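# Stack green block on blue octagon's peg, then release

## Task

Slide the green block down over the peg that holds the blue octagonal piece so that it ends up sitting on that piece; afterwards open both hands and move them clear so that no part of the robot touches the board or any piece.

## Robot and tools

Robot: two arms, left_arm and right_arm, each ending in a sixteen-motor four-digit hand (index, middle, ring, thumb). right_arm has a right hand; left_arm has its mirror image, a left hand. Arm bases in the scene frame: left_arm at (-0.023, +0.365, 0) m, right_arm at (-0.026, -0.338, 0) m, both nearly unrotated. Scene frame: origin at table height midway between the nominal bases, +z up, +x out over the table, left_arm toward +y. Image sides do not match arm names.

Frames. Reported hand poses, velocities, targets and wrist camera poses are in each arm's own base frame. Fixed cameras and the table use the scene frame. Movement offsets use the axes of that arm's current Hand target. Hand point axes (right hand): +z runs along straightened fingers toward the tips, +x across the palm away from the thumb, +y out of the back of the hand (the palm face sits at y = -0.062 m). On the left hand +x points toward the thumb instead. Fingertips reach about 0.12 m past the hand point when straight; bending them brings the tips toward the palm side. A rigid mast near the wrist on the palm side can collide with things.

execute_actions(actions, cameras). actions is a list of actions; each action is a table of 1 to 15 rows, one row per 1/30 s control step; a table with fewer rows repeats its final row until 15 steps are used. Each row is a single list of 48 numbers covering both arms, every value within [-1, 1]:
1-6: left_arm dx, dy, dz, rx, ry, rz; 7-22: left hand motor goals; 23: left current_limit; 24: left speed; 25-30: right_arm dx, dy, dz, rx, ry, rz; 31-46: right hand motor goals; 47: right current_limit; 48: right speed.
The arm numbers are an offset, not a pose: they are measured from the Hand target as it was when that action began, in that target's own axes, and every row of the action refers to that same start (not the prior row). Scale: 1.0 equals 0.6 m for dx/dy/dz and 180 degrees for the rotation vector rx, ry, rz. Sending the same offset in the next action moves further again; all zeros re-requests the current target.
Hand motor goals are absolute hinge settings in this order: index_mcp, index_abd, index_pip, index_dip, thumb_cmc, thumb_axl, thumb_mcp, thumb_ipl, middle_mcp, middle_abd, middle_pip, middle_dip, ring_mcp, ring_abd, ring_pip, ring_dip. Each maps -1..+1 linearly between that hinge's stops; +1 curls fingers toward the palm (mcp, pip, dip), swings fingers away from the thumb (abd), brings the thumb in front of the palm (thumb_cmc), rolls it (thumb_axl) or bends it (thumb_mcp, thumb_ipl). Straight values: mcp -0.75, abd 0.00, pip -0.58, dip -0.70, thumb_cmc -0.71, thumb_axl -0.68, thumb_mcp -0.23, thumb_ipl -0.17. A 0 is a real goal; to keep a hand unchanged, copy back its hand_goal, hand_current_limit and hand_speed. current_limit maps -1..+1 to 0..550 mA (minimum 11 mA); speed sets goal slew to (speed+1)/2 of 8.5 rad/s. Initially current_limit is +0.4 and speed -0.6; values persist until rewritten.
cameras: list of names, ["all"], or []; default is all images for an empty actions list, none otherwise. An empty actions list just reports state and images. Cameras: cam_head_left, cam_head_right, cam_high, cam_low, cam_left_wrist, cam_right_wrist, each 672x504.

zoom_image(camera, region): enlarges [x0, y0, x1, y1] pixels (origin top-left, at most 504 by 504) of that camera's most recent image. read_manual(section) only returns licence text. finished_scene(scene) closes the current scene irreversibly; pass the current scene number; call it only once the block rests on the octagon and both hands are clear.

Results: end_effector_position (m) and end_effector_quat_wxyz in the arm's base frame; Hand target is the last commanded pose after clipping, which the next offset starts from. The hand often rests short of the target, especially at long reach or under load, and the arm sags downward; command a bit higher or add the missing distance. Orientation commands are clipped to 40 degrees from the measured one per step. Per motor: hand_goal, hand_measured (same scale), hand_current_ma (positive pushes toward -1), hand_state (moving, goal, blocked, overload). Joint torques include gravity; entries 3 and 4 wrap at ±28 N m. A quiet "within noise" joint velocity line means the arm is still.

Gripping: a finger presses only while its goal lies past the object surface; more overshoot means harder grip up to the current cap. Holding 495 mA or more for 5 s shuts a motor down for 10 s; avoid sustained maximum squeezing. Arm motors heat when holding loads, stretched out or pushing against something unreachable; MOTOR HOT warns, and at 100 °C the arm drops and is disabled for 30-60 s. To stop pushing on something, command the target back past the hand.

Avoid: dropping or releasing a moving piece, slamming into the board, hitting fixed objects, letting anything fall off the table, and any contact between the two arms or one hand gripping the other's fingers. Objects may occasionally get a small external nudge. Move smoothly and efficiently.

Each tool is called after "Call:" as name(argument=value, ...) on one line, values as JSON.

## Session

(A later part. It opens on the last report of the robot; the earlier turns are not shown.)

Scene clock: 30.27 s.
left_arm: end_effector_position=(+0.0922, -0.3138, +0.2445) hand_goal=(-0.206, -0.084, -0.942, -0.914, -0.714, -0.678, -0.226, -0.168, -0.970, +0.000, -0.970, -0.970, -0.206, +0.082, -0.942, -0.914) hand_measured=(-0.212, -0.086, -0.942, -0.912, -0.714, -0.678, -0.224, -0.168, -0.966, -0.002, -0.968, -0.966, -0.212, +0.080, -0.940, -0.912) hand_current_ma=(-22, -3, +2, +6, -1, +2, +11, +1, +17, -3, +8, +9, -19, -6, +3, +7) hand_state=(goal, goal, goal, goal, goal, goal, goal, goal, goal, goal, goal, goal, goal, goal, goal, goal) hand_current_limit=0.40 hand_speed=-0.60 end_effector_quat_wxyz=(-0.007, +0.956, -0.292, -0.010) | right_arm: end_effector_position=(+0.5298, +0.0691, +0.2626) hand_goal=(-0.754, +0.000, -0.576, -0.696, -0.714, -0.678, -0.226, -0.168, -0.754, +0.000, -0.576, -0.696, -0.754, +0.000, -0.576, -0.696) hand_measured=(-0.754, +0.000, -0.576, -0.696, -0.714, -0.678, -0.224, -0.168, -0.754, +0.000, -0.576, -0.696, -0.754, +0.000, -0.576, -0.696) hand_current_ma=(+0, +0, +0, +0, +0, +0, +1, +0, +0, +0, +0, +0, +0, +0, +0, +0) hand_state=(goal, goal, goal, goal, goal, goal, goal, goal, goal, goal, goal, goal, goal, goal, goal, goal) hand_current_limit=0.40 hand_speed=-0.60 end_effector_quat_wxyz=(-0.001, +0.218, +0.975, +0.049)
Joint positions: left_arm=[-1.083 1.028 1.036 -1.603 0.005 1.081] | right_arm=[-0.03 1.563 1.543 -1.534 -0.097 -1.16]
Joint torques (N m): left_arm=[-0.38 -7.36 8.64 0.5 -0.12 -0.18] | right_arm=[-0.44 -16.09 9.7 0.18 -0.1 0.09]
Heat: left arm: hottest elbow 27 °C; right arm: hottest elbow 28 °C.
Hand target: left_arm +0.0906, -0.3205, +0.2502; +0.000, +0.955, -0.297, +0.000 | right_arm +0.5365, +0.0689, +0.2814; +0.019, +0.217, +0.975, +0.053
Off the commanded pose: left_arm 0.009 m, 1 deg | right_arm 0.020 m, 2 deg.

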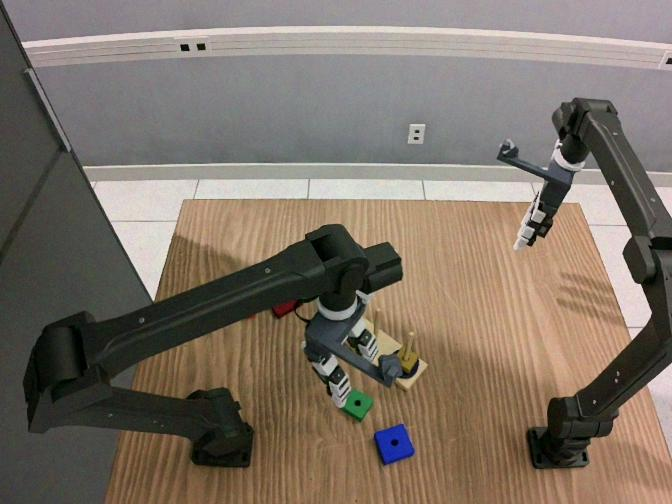

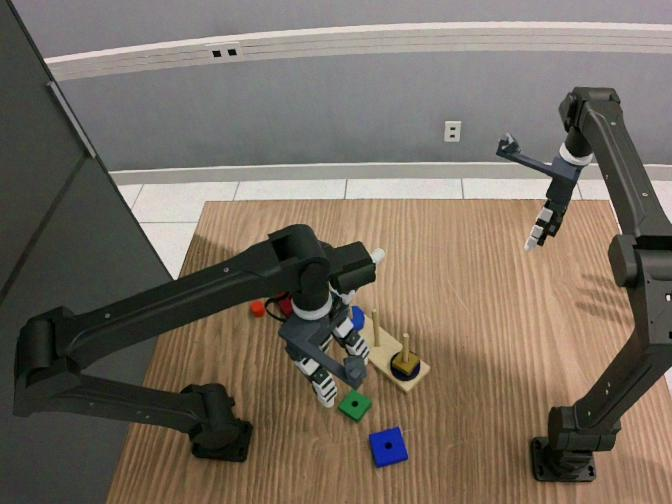

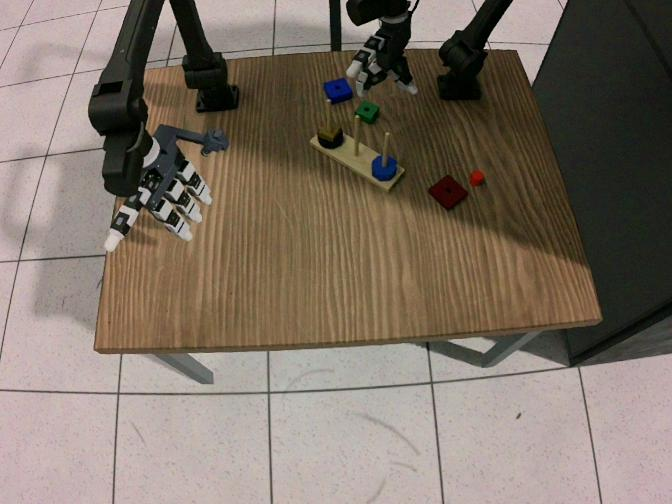

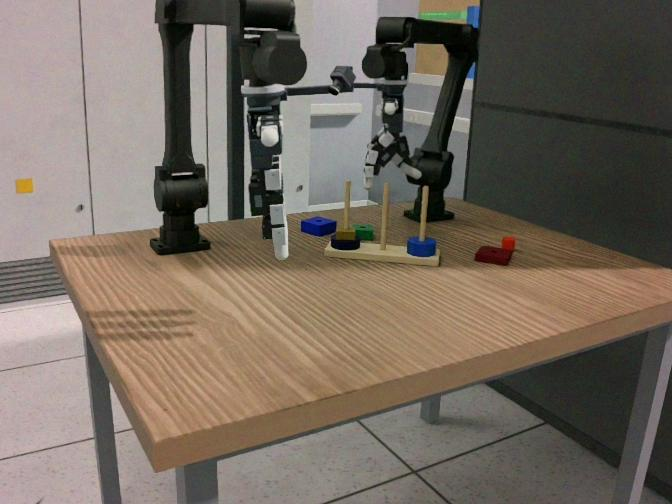

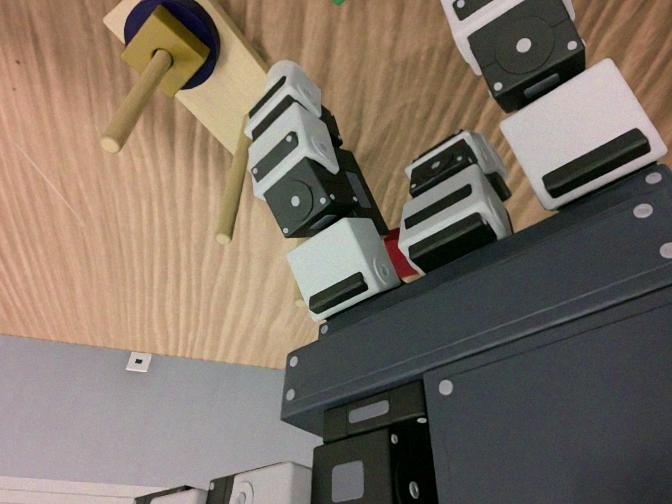

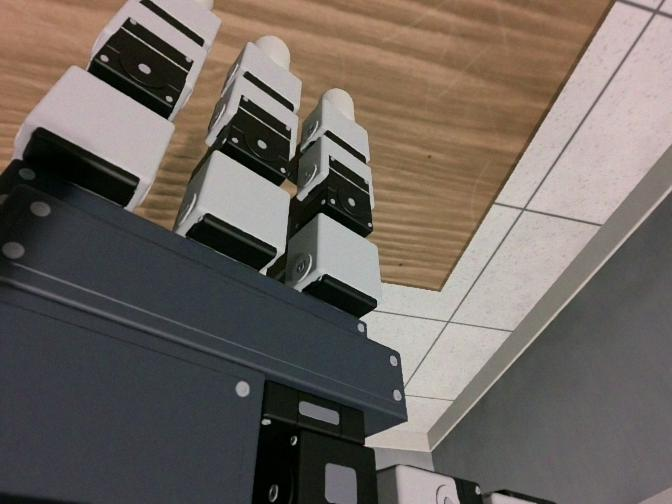

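Call:
execute_actions(actions=[[[0.0029,0.0102,0.0708,0,0,0,-0.2055,-0.083,-0.942,-0.913,-0.714,-0.678,-0.226,-0.168,-0.97,0,-0.97,-0.97,-0.2055,0.083,-0.942,-0.913,0.4,-0.6,0,0,0,0,0,0,-0.754,0,-0.576,-0.696,-0.714,-0.678,-0.226,-0.168,-0.754,0,-0.576,-0.696,-0.754,0,-0.576,-0.696,0.4,-0.6]],[[0.0029,0.0102,0.0708,0,0,0,-0.2055,-0.083,-0.942,-0.913,-0.714,-0.678,-0.226,-0.168,-0.97,0,-0.97,-0.97,-0.2055,0.083,-0.942,-0.913,0.4,-0.6,0,0,0,0,0,0,-0.754,0,-0.576,-0.696,-0.714,-0.678,-0.226,-0.168,-0.754,0,-0.576,-0.696,-0.754,0,-0.576,-0.696,0.4,-0.6]]], cameras=["all"])

Call:
zoom_image(camera="cam_head_left", region=[280, 320, 420, 440])

Call:
zoom_image(camera="cam_head_right", region=[280, 320, 420, 440])

Call:
zoom_image(camera="cam_high", region=[310, 20, 440, 140])

Call:
zoom_image(camera="cam_low", region=[330, 120, 450, 280])

Scene clock: 33.20 s.
left_arm: end_effector_position=(+0.0881, -0.3249, +0.1605) hand_goal=(-0.206, -0.084, -0.942, -0.914, -0.714, -0.678, -0.226, -0.168, -0.970, +0.000, -0.970, -0.970, -0.206, +0.082, -0.942, -0.914) hand_measured=(-0.212, -0.086, -0.942, -0.912, -0.714, -0.678, -0.224, -0.168, -0.966, -0.002, -0.968, -0.966, -0.212, +0.080, -0.940, -0.912) hand_current_ma=(-22, -3, +2, +6, -1, +2, +11, +1, +17, -3, +8, +9, -19, -6, +3, +7) hand_state=(goal, goal, goal, goal, goal, goal, goal, goal, goal, goal, goal, goal, goal, goal, goal, goal) hand_current_limit=0.40 hand_speed=-0.60 end_effector_quat_wxyz=(-0.006, +0.956, -0.292, -0.009) | right_arm: end_effector_position=(+0.5298, +0.0691, +0.2626) hand_goal=(-0.754, +0.000, -0.576, -0.696, -0.714, -0.678, -0.226, -0.168, -0.754, +0.000, -0.576, -0.696, -0.754, +0.000, -0.576, -0.696) hand_measured=(-0.754, +0.000, -0.576, -0.696, -0.714, -0.678, -0.224, -0.168, -0.754, +0.000, -0.576, -0.696, -0.754, +0.000, -0.576, -0.696) hand_current_ma=(+0, +0, +0, +0, +0, +0, +1, +0, +0, +0, +0, +0, +0, +0, +0, +0) hand_state=(goal, goal, goal, goal, goal, goal, goal, goal, goal, goal, goal, goal, goal, goal, goal, goal) hand_current_limit=0.40 hand_speed=-0.60 end_effector_quat_wxyz=(-0.001, +0.218, +0.975, +0.049)
Joint positions: left_arm=[-1.116 1.076 0.846 -1.361 0.004 1.047] | right_arm=[-0.03 1.563 1.543 -1.534 -0.097 -1.16]
Joint torques (N m): left_arm=[-0.32 -7.53 8.38 0.28 -0.12 -0.12] | right_arm=[-0.03 -16.03 9.54 0.17 -0.13 0.05]
Heat: left arm: hottest elbow 27 °C; right arm: hottest elbow 28 °C.
Hand target: left_arm +0.0867, -0.3327, +0.1653; +0.000, +0.955, -0.296, +0.000 | right_arm +0.5365, +0.0689, +0.2814; +0.019, +0.217, +0.975, +0.053
Off the commanded pose: left_arm 0.009 m, 1 deg | right_arm 0.020 m, 2 deg.

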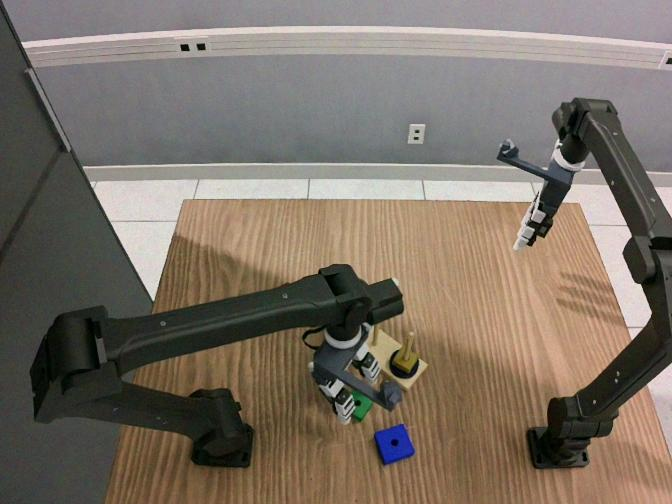

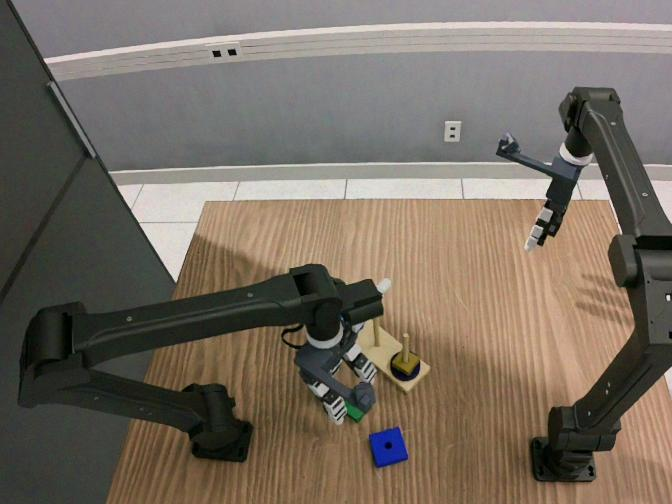

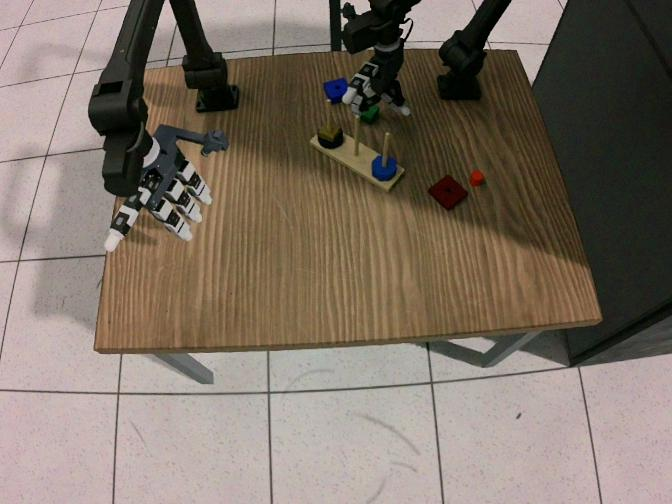

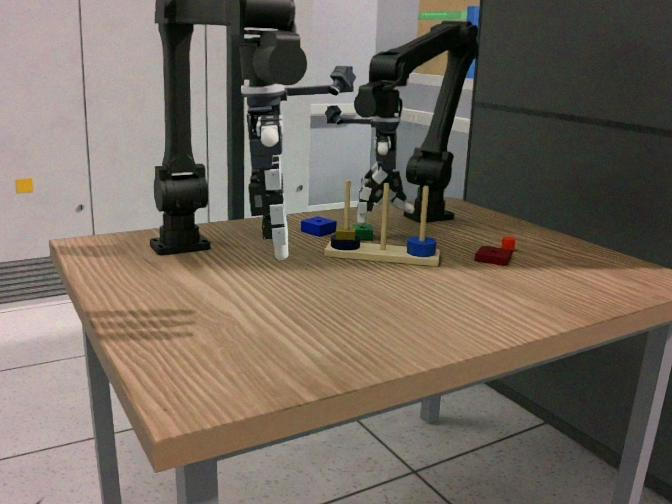

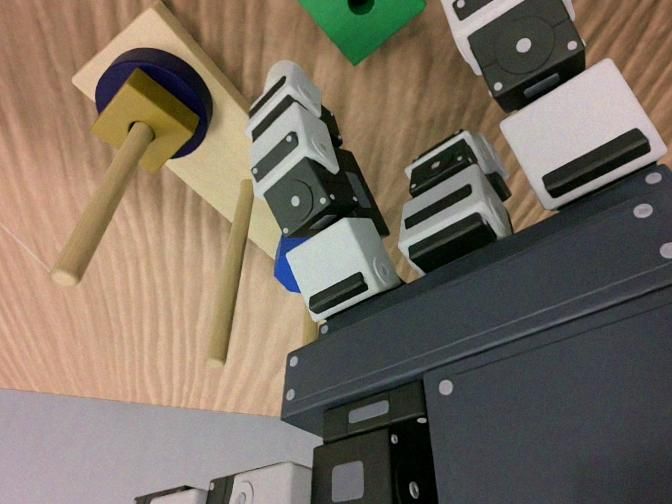

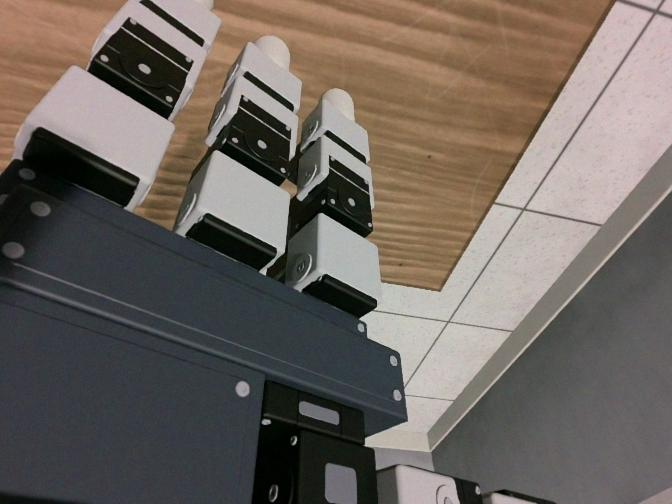

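Scaled by 3.600 from the camera's 672x504 image, which has a finer 960x720 frame.

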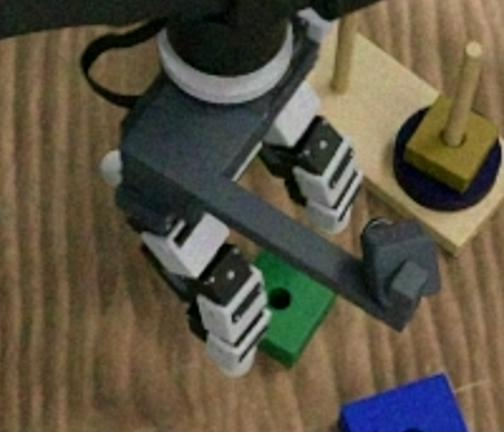

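Scaled by 3.600 from the camera's 672x504 image, which has a finer 960x720 frame.

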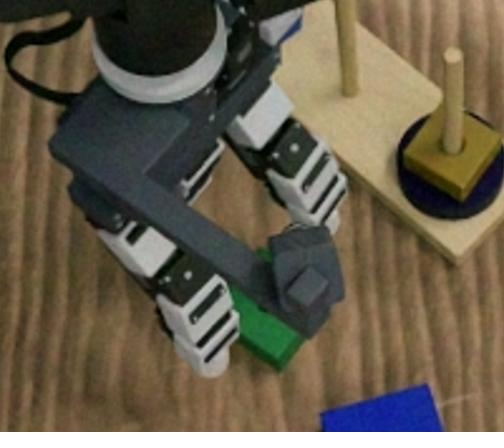

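Scaled by 3.877 from the camera's 672x504 image, which has a finer 960x720 frame.

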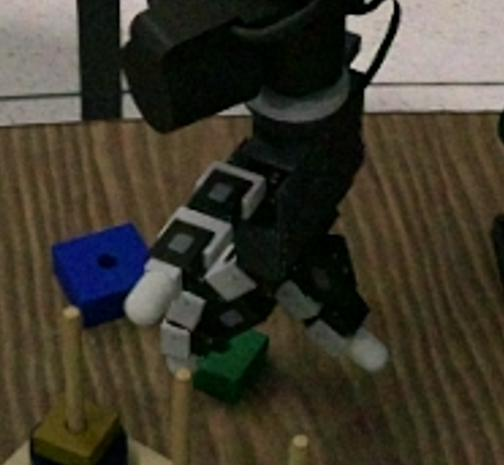

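Scaled by 3.150 from the camera's 672x504 image, which has a finer 960x720 frame.

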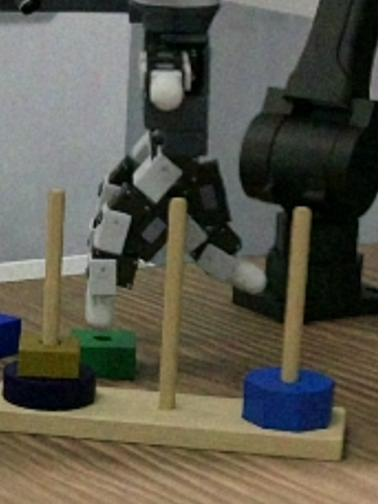

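Call:
execute_actions(actions=[[[0.0092,-0.010,0.055,0,0,0,-0.2055,-0.083,-0.942,-0.913,-0.714,-0.678,-0.226,-0.168,-0.97,0,-0.97,-0.97,-0.2055,0.083,-0.942,-0.913,0.4,-0.6,0,0,0,0,0,0,-0.754,0,-0.576,-0.696,-0.714,-0.678,-0.226,-0.168,-0.754,0,-0.576,-0.696,-0.754,0,-0.576,-0.696,0.4,-0.6]]], cameras=["all"])

Call:
zoom_image(camera="cam_head_left", region=[280, 320, 420, 440])

Call:
zoom_image(camera="cam_low", region=[330, 120, 450, 280])

Call:
zoom_image(camera="cam_left_wrist", region=[220, 0, 560, 240])

Scene clock: 37.33 s.
left_arm: end_effector_position=(+0.0881, -0.3262, +0.1284) hand_goal=(-0.206, -0.084, -0.942, -0.914, -0.714, -0.678, -0.226, -0.168, -0.970, +0.000, -0.970, -0.970, -0.206, +0.082, -0.942, -0.914) hand_measured=(-0.212, -0.086, -0.942, -0.912, -0.714, -0.678, -0.224, -0.168, -0.966, -0.002, -0.968, -0.966, -0.212, +0.080, -0.940, -0.912) hand_current_ma=(-22, -3, +2, +6, -1, +2, +11, +1, +17, -3, +8, +9, -19, -6, +3, +7) hand_state=(goal, goal, goal, goal, goal, goal, goal, goal, goal, goal, goal, goal, goal, goal, goal, goal) hand_current_limit=0.40 hand_speed=-0.60 end_effector_quat_wxyz=(-0.006, +0.955, -0.298, -0.008) | right_arm: end_effector_position=(+0.5298, +0.0691, +0.2626) hand_goal=(-0.754, +0.000, -0.576, -0.696, -0.714, -0.678, -0.226, -0.168, -0.754, +0.000, -0.576, -0.696, -0.754, +0.000, -0.576, -0.696) hand_measured=(-0.754, +0.000, -0.576, -0.696, -0.714, -0.678, -0.224, -0.168, -0.754, +0.000, -0.576, -0.696, -0.754, +0.000, -0.576, -0.696) hand_current_ma=(+0, +0, +0, +0, +0, +0, +1, +0, +0, +0, +0, +0, +0, +0, +0, +0) hand_state=(goal, goal, goal, goal, goal, goal, goal, goal, goal, goal, goal, goal, goal, goal, goal, goal) hand_current_limit=0.40 hand_speed=-0.60 end_effector_quat_wxyz=(-0.001, +0.218, +0.975, +0.049)
Joint positions: left_arm=[-1.116 1.108 0.78 -1.262 0.003 1.06] | right_arm=[-0.03 1.563 1.543 -1.534 -0.097 -1.16]
Joint torques (N m): left_arm=[2.02 -7.65 8.08 0.34 -0.11 -0.02] | right_arm=[-0.32 -16.09 9.55 0.25 -0.12 0.07]
Heat: left arm: hottest elbow 28 °C; right arm: hottest elbow 29 °C.
Hand target: left_arm +0.0946, -0.3308, +0.1322; +0.000, +0.955, -0.296, +0.000 | right_arm +0.5365, +0.0689, +0.2814; +0.019, +0.217, +0.975, +0.053
Off the commanded pose: left_arm 0.009 m, 1 deg | right_arm 0.020 m, 2 deg.

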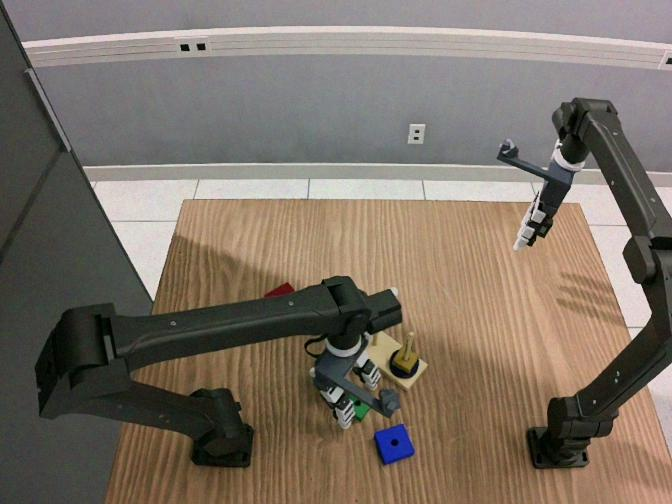

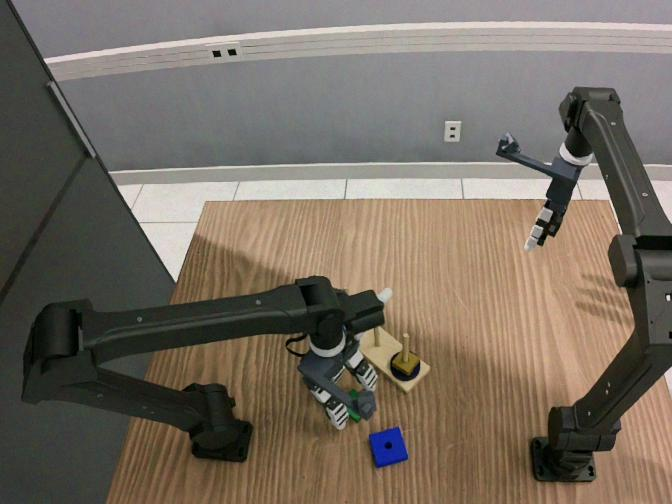

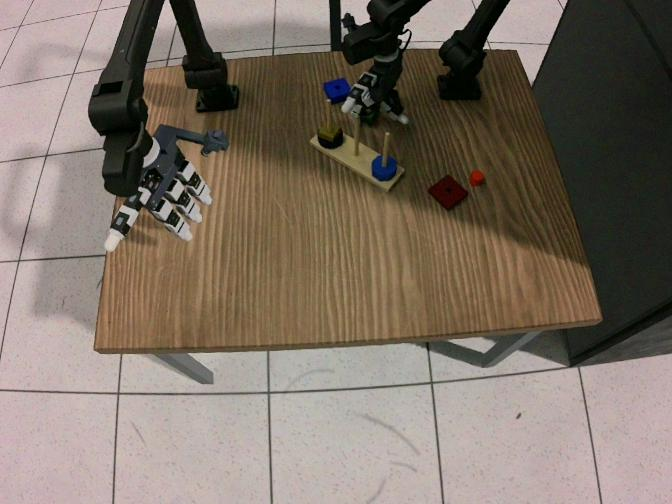

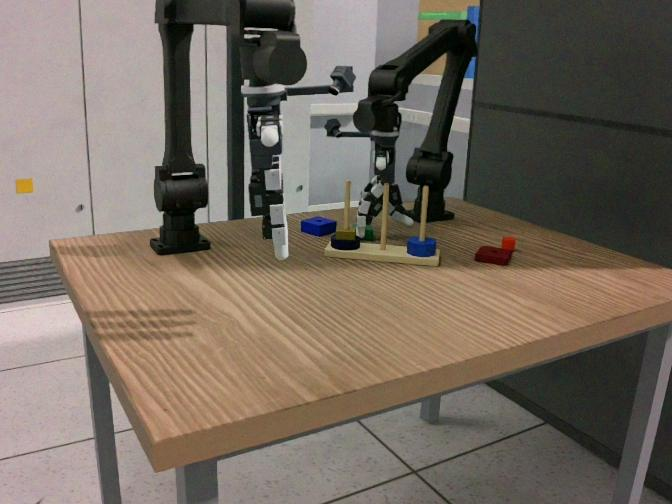

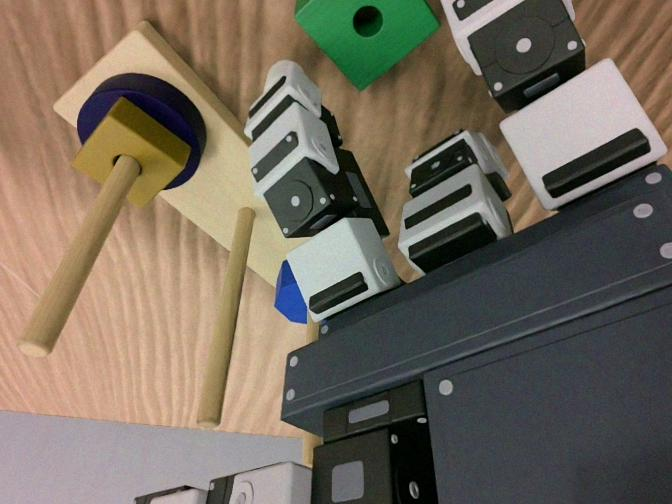

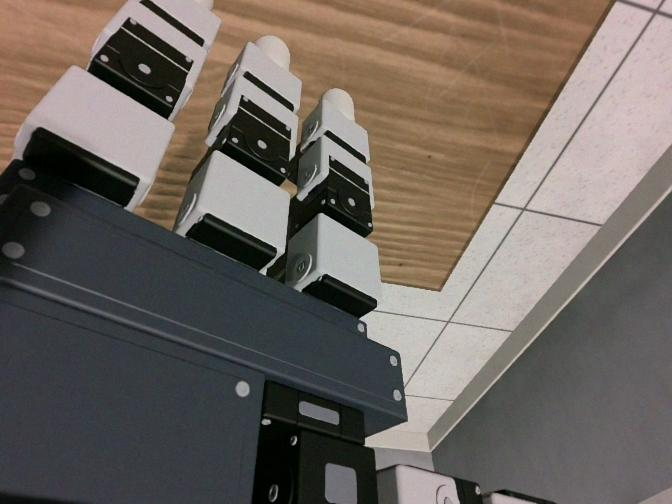

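Scaled by 3.600 from the camera's 672x504 image, which has a finer 960x720 frame.

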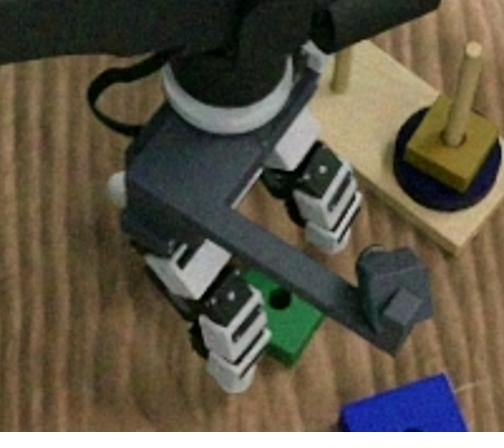

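Scaled by 3.150 from the camera's 672x504 image, which has a finer 960x720 frame.

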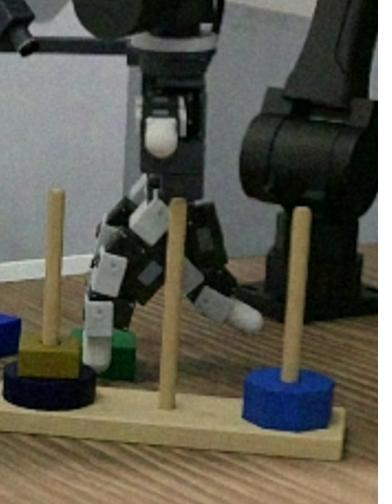

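Scaled by 1.482 from the camera's 672x504 image, which has a finer 960x720 frame.

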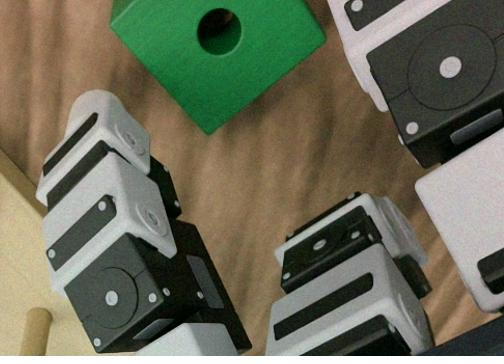

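Call:
execute_actions(actions=[[[-0.0005,-0.0195,0.0,0,0,0,-0.2055,-0.083,-0.942,-0.913,-0.714,-0.678,-0.226,-0.168,-0.97,0,-0.97,-0.97,-0.2055,0.083,-0.942,-0.913,0.4,-0.6,0,0,0,0,0,0,-0.754,0,-0.576,-0.696,-0.714,-0.678,-0.226,-0.168,-0.754,0,-0.576,-0.696,-0.754,0,-0.576,-0.696,0.4,-0.6]]], cameras=["cam_left_wrist", "cam_high"])

Call:
zoom_image(camera="cam_left_wrist", region=[220, 0, 560, 240])

Scene clock: 38.47 s.
left_arm: end_effector_position=(+0.0944, -0.3194, +0.1251) hand_goal=(-0.206, -0.084, -0.942, -0.914, -0.714, -0.678, -0.226, -0.168, -0.970, +0.000, -0.970, -0.970, -0.206, +0.082, -0.942, -0.914) hand_measured=(-0.212, -0.086, -0.942, -0.912, -0.714, -0.678, -0.224, -0.168, -0.966, -0.002, -0.968, -0.966, -0.212, +0.080, -0.940, -0.912) hand_current_ma=(-22, -3, +2, +6, -1, +2, +11, +1, +17, -3, +8, +9, -19, -6, +3, +7) hand_state=(goal, goal, goal, goal, goal, goal, goal, goal, goal, goal, goal, goal, goal, goal, goal, goal) hand_current_limit=0.40 hand_speed=-0.60 end_effector_quat_wxyz=(-0.009, +0.954, -0.300, -0.010) | right_arm: end_effector_position=(+0.5298, +0.0691, +0.2626) hand_goal=(-0.754, +0.000, -0.576, -0.696, -0.714, -0.678, -0.226, -0.168, -0.754, +0.000, -0.576, -0.696, -0.754, +0.000, -0.576, -0.696) hand_measured=(-0.754, +0.000, -0.576, -0.696, -0.714, -0.678, -0.224, -0.168, -0.754, +0.000, -0.576, -0.696, -0.754, +0.000, -0.576, -0.696) hand_current_ma=(+0, +0, +0, +0, +0, +0, +1, +0, +0, +0, +0, +0, +0, +0, +0, +0) hand_state=(goal, goal, goal, goal, goal, goal, goal, goal, goal, goal, goal, goal, goal, goal, goal, goal) hand_current_limit=0.40 hand_speed=-0.60 end_effector_quat_wxyz=(-0.001, +0.218, +0.975, +0.049)
Joint positions: left_arm=[-1.084 1.107 0.772 -1.262 0.002 1.096] | right_arm=[-0.03 1.563 1.543 -1.534 -0.097 -1.16]
Joint torques (N m): left_arm=[2.37 -9.11 7.79 0.2 -0.06 0.02] | right_arm=[0.38 -16.79 9.69 0.32 -0.2 0.05]
Heat: left arm: hottest elbow 28 °C; right arm: hottest elbow 29 °C.
Hand target: left_arm +0.1009, -0.3210, +0.1322; +0.000, +0.955, -0.297, +0.000 | right_arm +0.5365, +0.0689, +0.2814; +0.019, +0.217, +0.975, +0.053
Off the commanded pose: left_arm 0.010 m, 2 deg | right_arm 0.020 m, 2 deg.
Images, in order (width x height): cam_high 672x504, cam_left_wrist 672x504.

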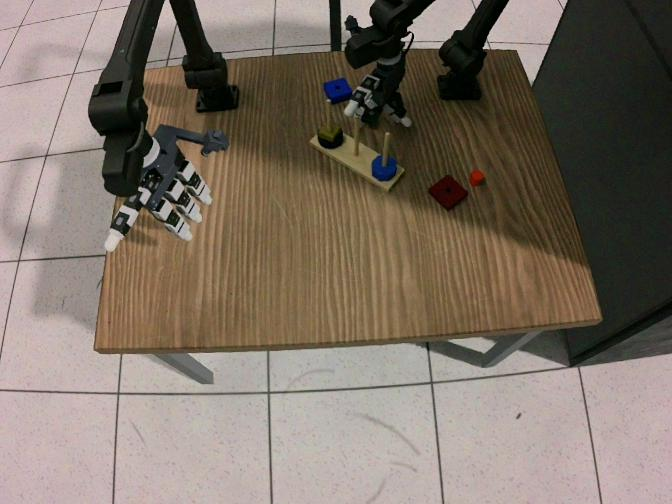

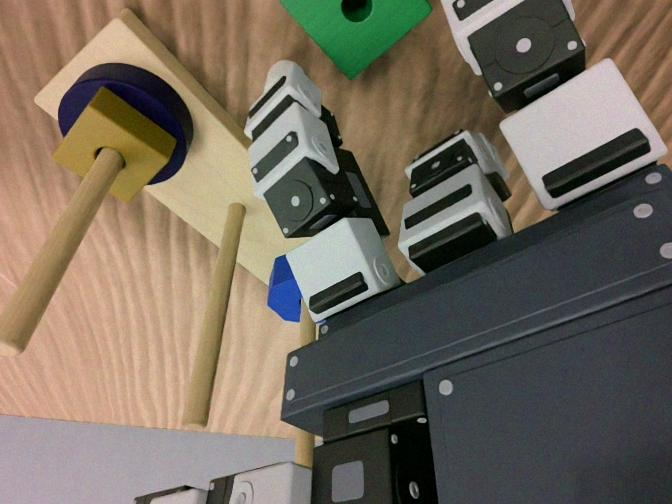

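Scaled by 1.482 from the camera's 672x504 image, which has a finer 960x720 frame.

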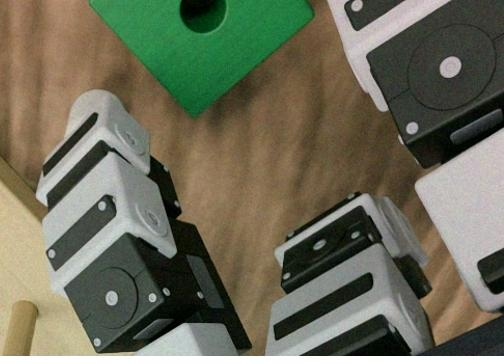

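Call:
execute_actions(actions=[[[0.0075,0.002,0.0167,0,0,0,-0.2055,-0.083,-0.942,-0.913,-0.714,-0.678,-0.226,-0.168,-0.97,0,-0.97,-0.97,-0.2055,0.083,-0.942,-0.913,0.4,-0.6,0,0,0,0,0,0,-0.754,0,-0.576,-0.696,-0.714,-0.678,-0.226,-0.168,-0.754,0,-0.576,-0.696,-0.754,0,-0.576,-0.696,0.4,-0.6]]], cameras=["cam_left_wrist", "cam_low", "cam_head_left"])

Call:
zoom_image(camera="cam_low", region=[340, 200, 400, 260])

Call:
zoom_image(camera="cam_head_left", region=[300, 350, 400, 440])

Scene clock: 39.47 s.
left_arm: end_effector_position=(+0.0964, -0.3222, +0.1215) hand_goal=(-0.206, -0.084, -0.942, -0.914, -0.714, -0.678, -0.226, -0.168, -0.970, +0.000, -0.970, -0.970, -0.206, +0.082, -0.942, -0.914) hand_measured=(-0.212, -0.086, -0.942, -0.912, -0.714, -0.678, -0.224, -0.168, -0.966, -0.002, -0.968, -0.966, -0.212, +0.080, -0.940, -0.912) hand_current_ma=(-22, -3, +2, +6, -1, +2, +11, +1, +17, -3, +8, +9, -19, -6, +3, +7) hand_state=(goal, goal, goal, goal, goal, goal, goal, goal, goal, goal, goal, goal, goal, goal, goal, goal) hand_current_limit=0.40 hand_speed=-0.60 end_effector_quat_wxyz=(-0.003, +0.954, -0.301, -0.004) | right_arm: end_effector_position=(+0.5298, +0.0691, +0.2626) hand_goal=(-0.754, +0.000, -0.576, -0.696, -0.714, -0.678, -0.226, -0.168, -0.754, +0.000, -0.576, -0.696, -0.754, +0.000, -0.576, -0.696) hand_measured=(-0.754, +0.000, -0.576, -0.696, -0.714, -0.678, -0.224, -0.168, -0.754, +0.000, -0.576, -0.696, -0.754, +0.000, -0.576, -0.696) hand_current_ma=(+0, +0, +0, +0, +0, +0, +1, +0, +0, +0, +0, +0, +0, +0, +0, +0) hand_state=(goal, goal, goal, goal, goal, goal, goal, goal, goal, goal, goal, goal, goal, goal, goal, goal) hand_current_limit=0.40 hand_speed=-0.60 end_effector_quat_wxyz=(-0.001, +0.218, +0.975, +0.049)
Joint positions: left_arm=[-1.082 1.11 0.762 -1.232 0.002 1.1] | right_arm=[-0.03 1.563 1.543 -1.534 -0.097 -1.16]
Joint torques (N m): left_arm=[2.49 -7.24 7.71 0.42 -0.04 -0.01] | right_arm=[0.44 -16.21 9.76 0.2 -0.13 0.12]
Heat: left arm: hottest elbow 28 °C; right arm: hottest elbow 29 °C.
Hand target: left_arm +0.1039, -0.3245, +0.1221; +0.000, +0.955, -0.296, +0.000 | right_arm +0.5365, +0.0689, +0.2814; +0.019, +0.217, +0.975, +0.053
Off the commanded pose: left_arm 0.008 m, 1 deg | right_arm 0.020 m, 2 deg.
Images, in order (width x height): cam_head_left 672x504, cam_low 672x504, cam_left_wrist 672x504.

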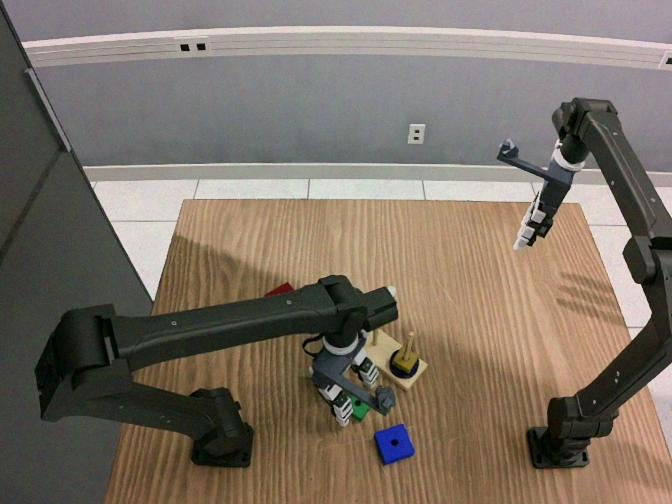

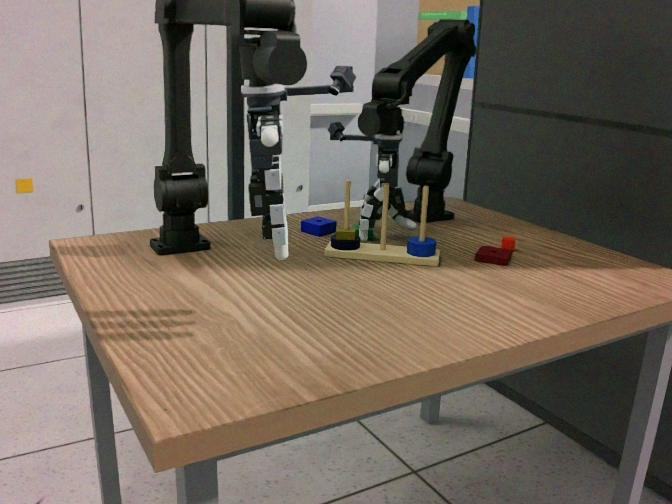

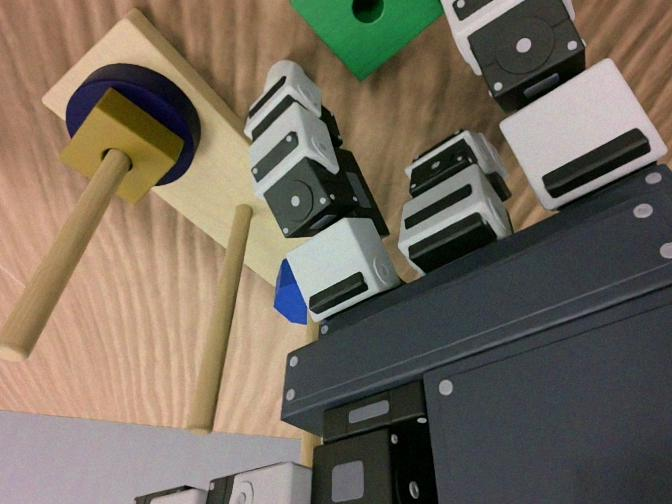

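Scaled by 8.400 from the camera's 672x504 image, which has a finer 960x720 frame.

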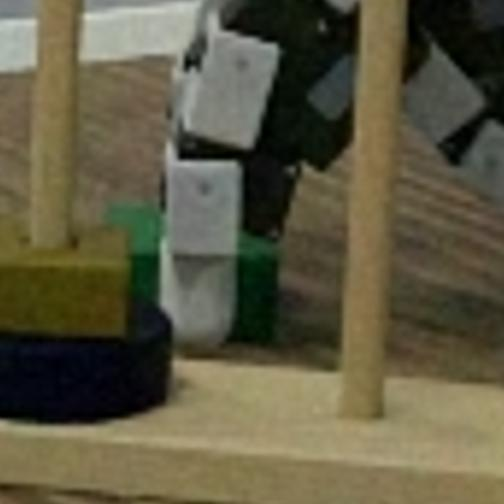

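Scaled by 5.040 from the camera's 672x504 image, which has a finer 960x720 frame.

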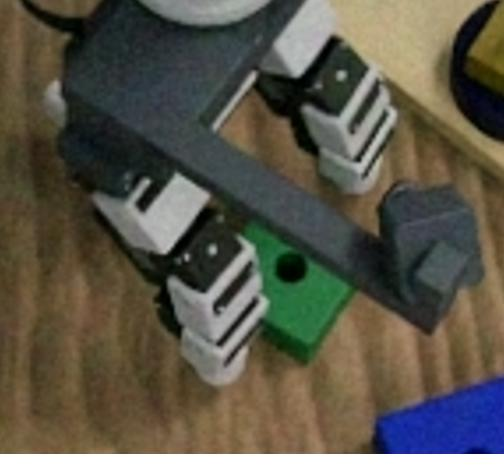

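Call:
execute_actions(actions=[[[0,0,0.0133,0,0,0,-0.2055,-0.083,-0.942,-0.913,-0.714,-0.678,-0.226,-0.168,-0.97,0,-0.97,-0.97,-0.2055,0.083,-0.942,-0.913,0.4,-0.6,0,0,0,0,0,0,-0.754,0,-0.576,-0.696,-0.714,-0.678,-0.226,-0.168,-0.754,0,-0.576,-0.696,-0.754,0,-0.576,-0.696,0.4,-0.6]]], cameras=["cam_left_wrist", "cam_low", "cam_head_left"])

Call:
zoom_image(camera="cam_low", region=[340, 200, 400, 260])

Call:
zoom_image(camera="cam_head_left", region=[300, 350, 400, 440])

Scene clock: 40.57 s.
left_arm: end_effector_position=(+0.0970, -0.3223, +0.1154) hand_goal=(-0.206, -0.084, -0.942, -0.914, -0.714, -0.678, -0.226, -0.168, -0.970, +0.000, -0.970, -0.970, -0.206, +0.082, -0.942, -0.914) hand_measured=(-0.208, -0.080, -0.944, -0.916, -0.714, -0.678, -0.224, -0.168, -0.966, -0.002, -0.968, -0.966, -0.212, +0.080, -0.940, -0.912) hand_current_ma=(-3, +9, -6, -5, -1, +2, +11, +1, +17, -3, +8, +9, -19, -6, +3, +7) hand_state=(goal, goal, goal, goal, goal, goal, goal, goal, goal, goal, goal, goal, goal, goal, goal, goal) hand_current_limit=0.40 hand_speed=-0.60 end_effector_quat_wxyz=(-0.002, +0.954, -0.301, -0.003) | right_arm: end_effector_position=(+0.5298, +0.0691, +0.2626) hand_goal=(-0.754, +0.000, -0.576, -0.696, -0.714, -0.678, -0.226, -0.168, -0.754, +0.000, -0.576, -0.696, -0.754, +0.000, -0.576, -0.696) hand_measured=(-0.754, +0.000, -0.576, -0.696, -0.714, -0.678, -0.224, -0.168, -0.754, +0.000, -0.576, -0.696, -0.754, +0.000, -0.576, -0.696) hand_current_ma=(+0, +0, +0, +0, +0, +0, +1, +0, +0, +0, +0, +0, +0, +0, +0, +0) hand_state=(goal, goal, goal, goal, goal, goal, goal, goal, goal, goal, goal, goal, goal, goal, goal, goal) hand_current_limit=0.40 hand_speed=-0.60 end_effector_quat_wxyz=(-0.001, +0.218, +0.975, +0.049)
Joint positions: left_arm=[-1.08 1.117 0.749 -1.21 0.001 1.101] | right_arm=[-0.03 1.563 1.543 -1.534 -0.097 -1.16]
Joint torques (N m): left_arm=[2.43 -7 7.47 0.55 -0.02 0.01] | right_arm=[-0.09 -15.56 9.48 0.38 -0.19 0.09]
Heat: left arm: hottest elbow 28 °C; right arm: hottest elbow 29 °C.
Hand target: left_arm +0.1040, -0.3246, +0.1143; +0.000, +0.955, -0.297, +0.000 | right_arm +0.5365, +0.0689, +0.2814; +0.019, +0.217, +0.975, +0.053
Off the commanded pose: left_arm 0.007 m, 1 deg | right_arm 0.020 m, 2 deg.
Images, in order (width x height): cam_head_left 672x504, cam_low 672x504, cam_left_wrist 672x504.

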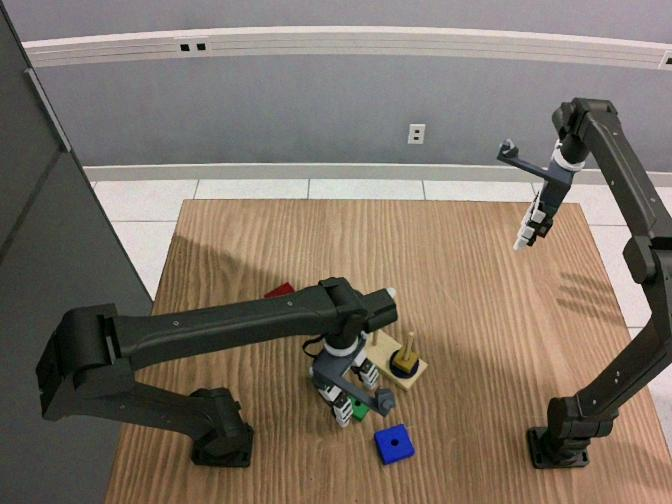

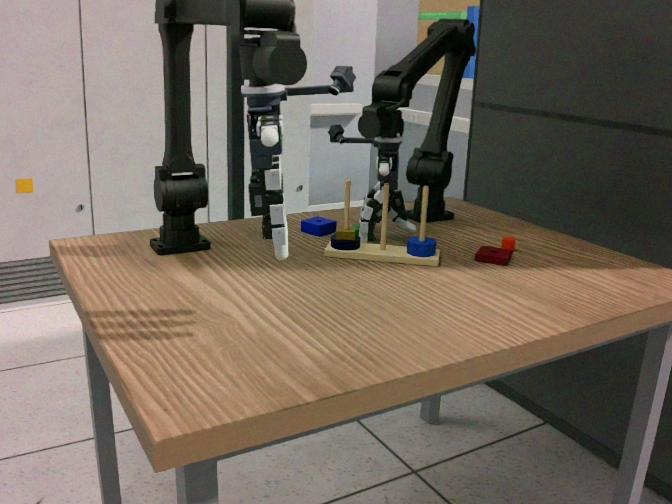

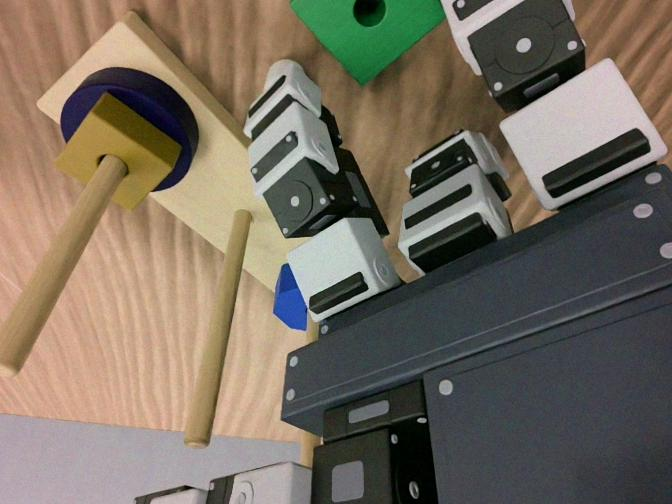

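Scaled by 8.400 from the camera's 672x504 image, which has a finer 960x720 frame.

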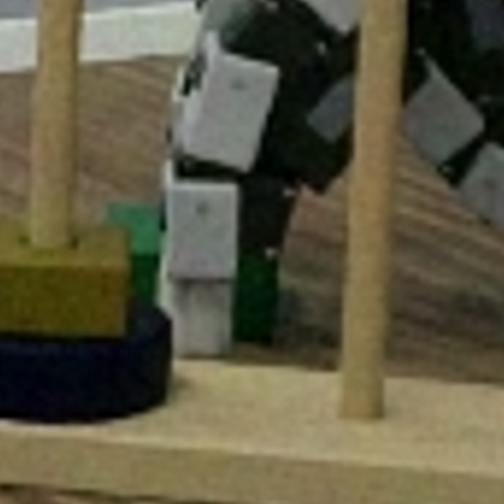

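Scaled by 5.040 from the camera's 672x504 image, which has a finer 960x720 frame.

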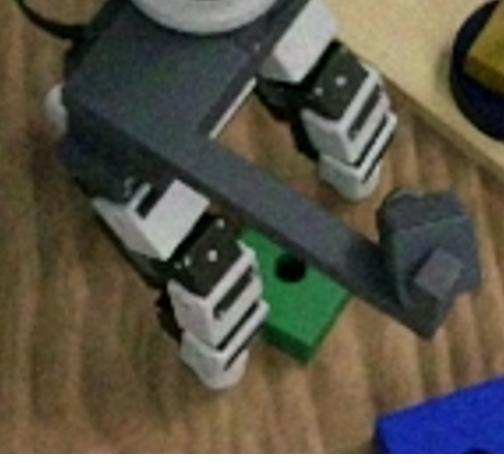

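Call:
execute_actions(actions=[[[0,0,-0.008,0,0,0,-0.2055,-0.0,-0.942,-0.913,-0.714,-0.678,-0.226,-0.168,-0.97,0,-0.97,-0.97,-0.2055,0.0,-0.942,-0.913,0.4,-0.8,0,0,0,0,0,0,-0.754,0,-0.576,-0.696,-0.714,-0.678,-0.226,-0.168,-0.754,0,-0.576,-0.696,-0.754,0,-0.576,-0.696,0.4,-0.6]],[[0,0,0,0,0,0,-0.2055,0.1,-0.942,-0.913,-0.714,-0.678,-0.226,-0.168,-0.97,0,-0.97,-0.97,-0.2055,-0.1,-0.942,-0.913,0.4,-0.8,0,0,0,0,0,0,-0.754,0,-0.576,-0.696,-0.714,-0.678,-0.226,-0.168,-0.754,0,-0.576,-0.696,-0.754,0,-0.576,-0.696,0.4,-0.6]]], cameras=["cam_left_wrist", "cam_low", "cam_head_left"])

Call:
zoom_image(camera="cam_head_left", region=[300, 350, 400, 440])

Scene clock: 42.63 s.
left_arm: end_effector_position=(+0.0977, -0.3226, +0.1154) hand_goal=(-0.206, +0.100, -0.942, -0.914, -0.714, -0.678, -0.226, -0.168, -0.970, +0.000, -0.970, -0.970, -0.206, -0.100, -0.942, -0.914) hand_measured=(-0.208, +0.096, -0.942, -0.916, -0.714, -0.678, -0.224, -0.168, -0.966, -0.002, -0.968, -0.966, -0.212, -0.092, -0.940, -0.912) hand_current_ma=(-4, -12, -1, -5, -1, +2, +11, +1, +17, -3, +8, +9, -19, +20, +3, +7) hand_state=(goal, goal, goal, goal, goal, goal, goal, goal, goal, goal, goal, goal, goal, goal, goal, goal) hand_current_limit=0.40 hand_speed=-0.80 end_effector_quat_wxyz=(-0.002, +0.954, -0.300, -0.002) | right_arm: end_effector_position=(+0.5298, +0.0691, +0.2626) hand_goal=(-0.754, +0.000, -0.576, -0.696, -0.714, -0.678, -0.226, -0.168, -0.754, +0.000, -0.576, -0.696, -0.754, +0.000, -0.576, -0.696) hand_measured=(-0.754, +0.000, -0.576, -0.696, -0.714, -0.678, -0.224, -0.168, -0.754, +0.000, -0.576, -0.696, -0.754, +0.000, -0.576, -0.696) hand_current_ma=(+0, +0, +0, +0, +0, +0, +1, +0, +0, +0, +0, +0, +0, +0, +0, +0) hand_state=(goal, goal, goal, goal, goal, goal, goal, goal, goal, goal, goal, goal, goal, goal, goal, goal) hand_current_limit=0.40 hand_speed=-0.60 end_effector_quat_wxyz=(-0.001, +0.218, +0.975, +0.049)
Joint positions: left_arm=[-1.079 1.117 0.749 -1.209 0.001 1.101] | right_arm=[-0.03 1.563 1.543 -1.534 -0.097 -1.16]
Joint torques (N m): left_arm=[2.32 -7.59 8.13 -0.06 0 0] | right_arm=[0.21 -15.38 9.65 0.12 -0.16 0.05]
Heat: left arm: hottest elbow 28 °C; right arm: hottest elbow 29 °C.
Hand target: left_arm +0.1040, -0.3246, +0.1191; +0.000, +0.955, -0.296, +0.000 | right_arm +0.5365, +0.0689, +0.2814; +0.019, +0.217, +0.975, +0.053
Off the commanded pose: left_arm 0.008 m, 1 deg | right_arm 0.020 m, 2 deg.
Images, in order (width x height): cam_head_left 672x504, cam_low 672x504, cam_left_wrist 672x504.

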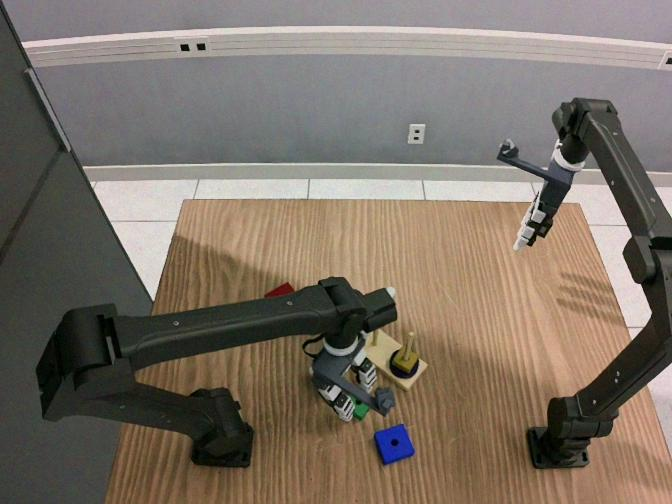

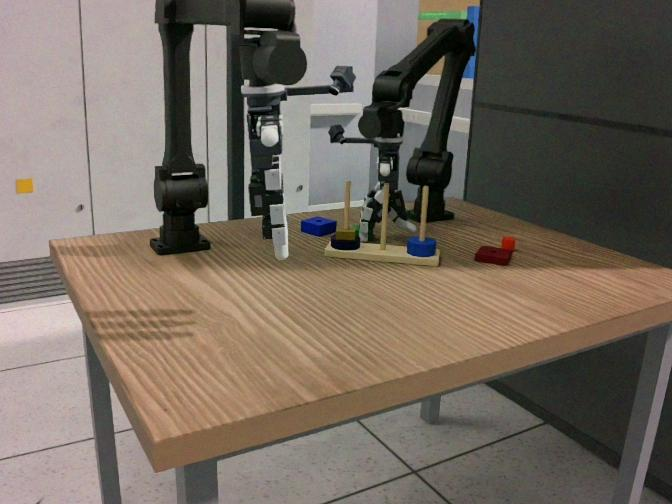

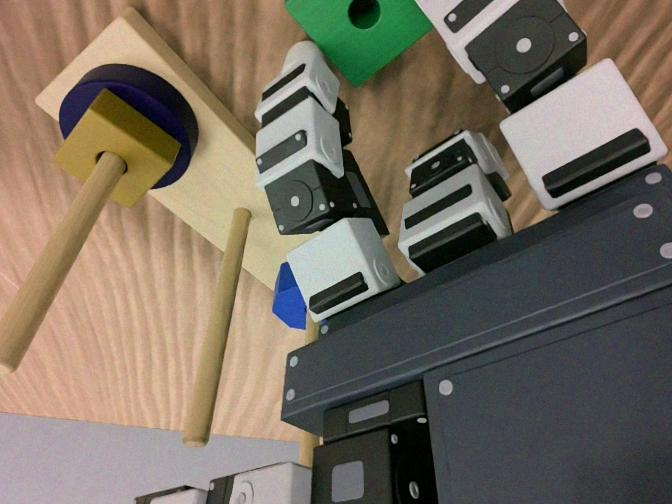

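Scaled by 5.040 from the camera's 672x504 image, which has a finer 960x720 frame.

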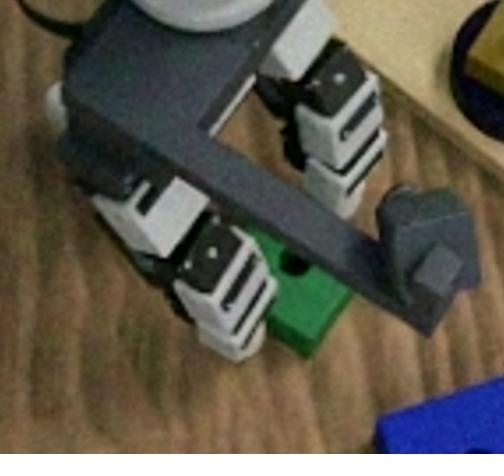

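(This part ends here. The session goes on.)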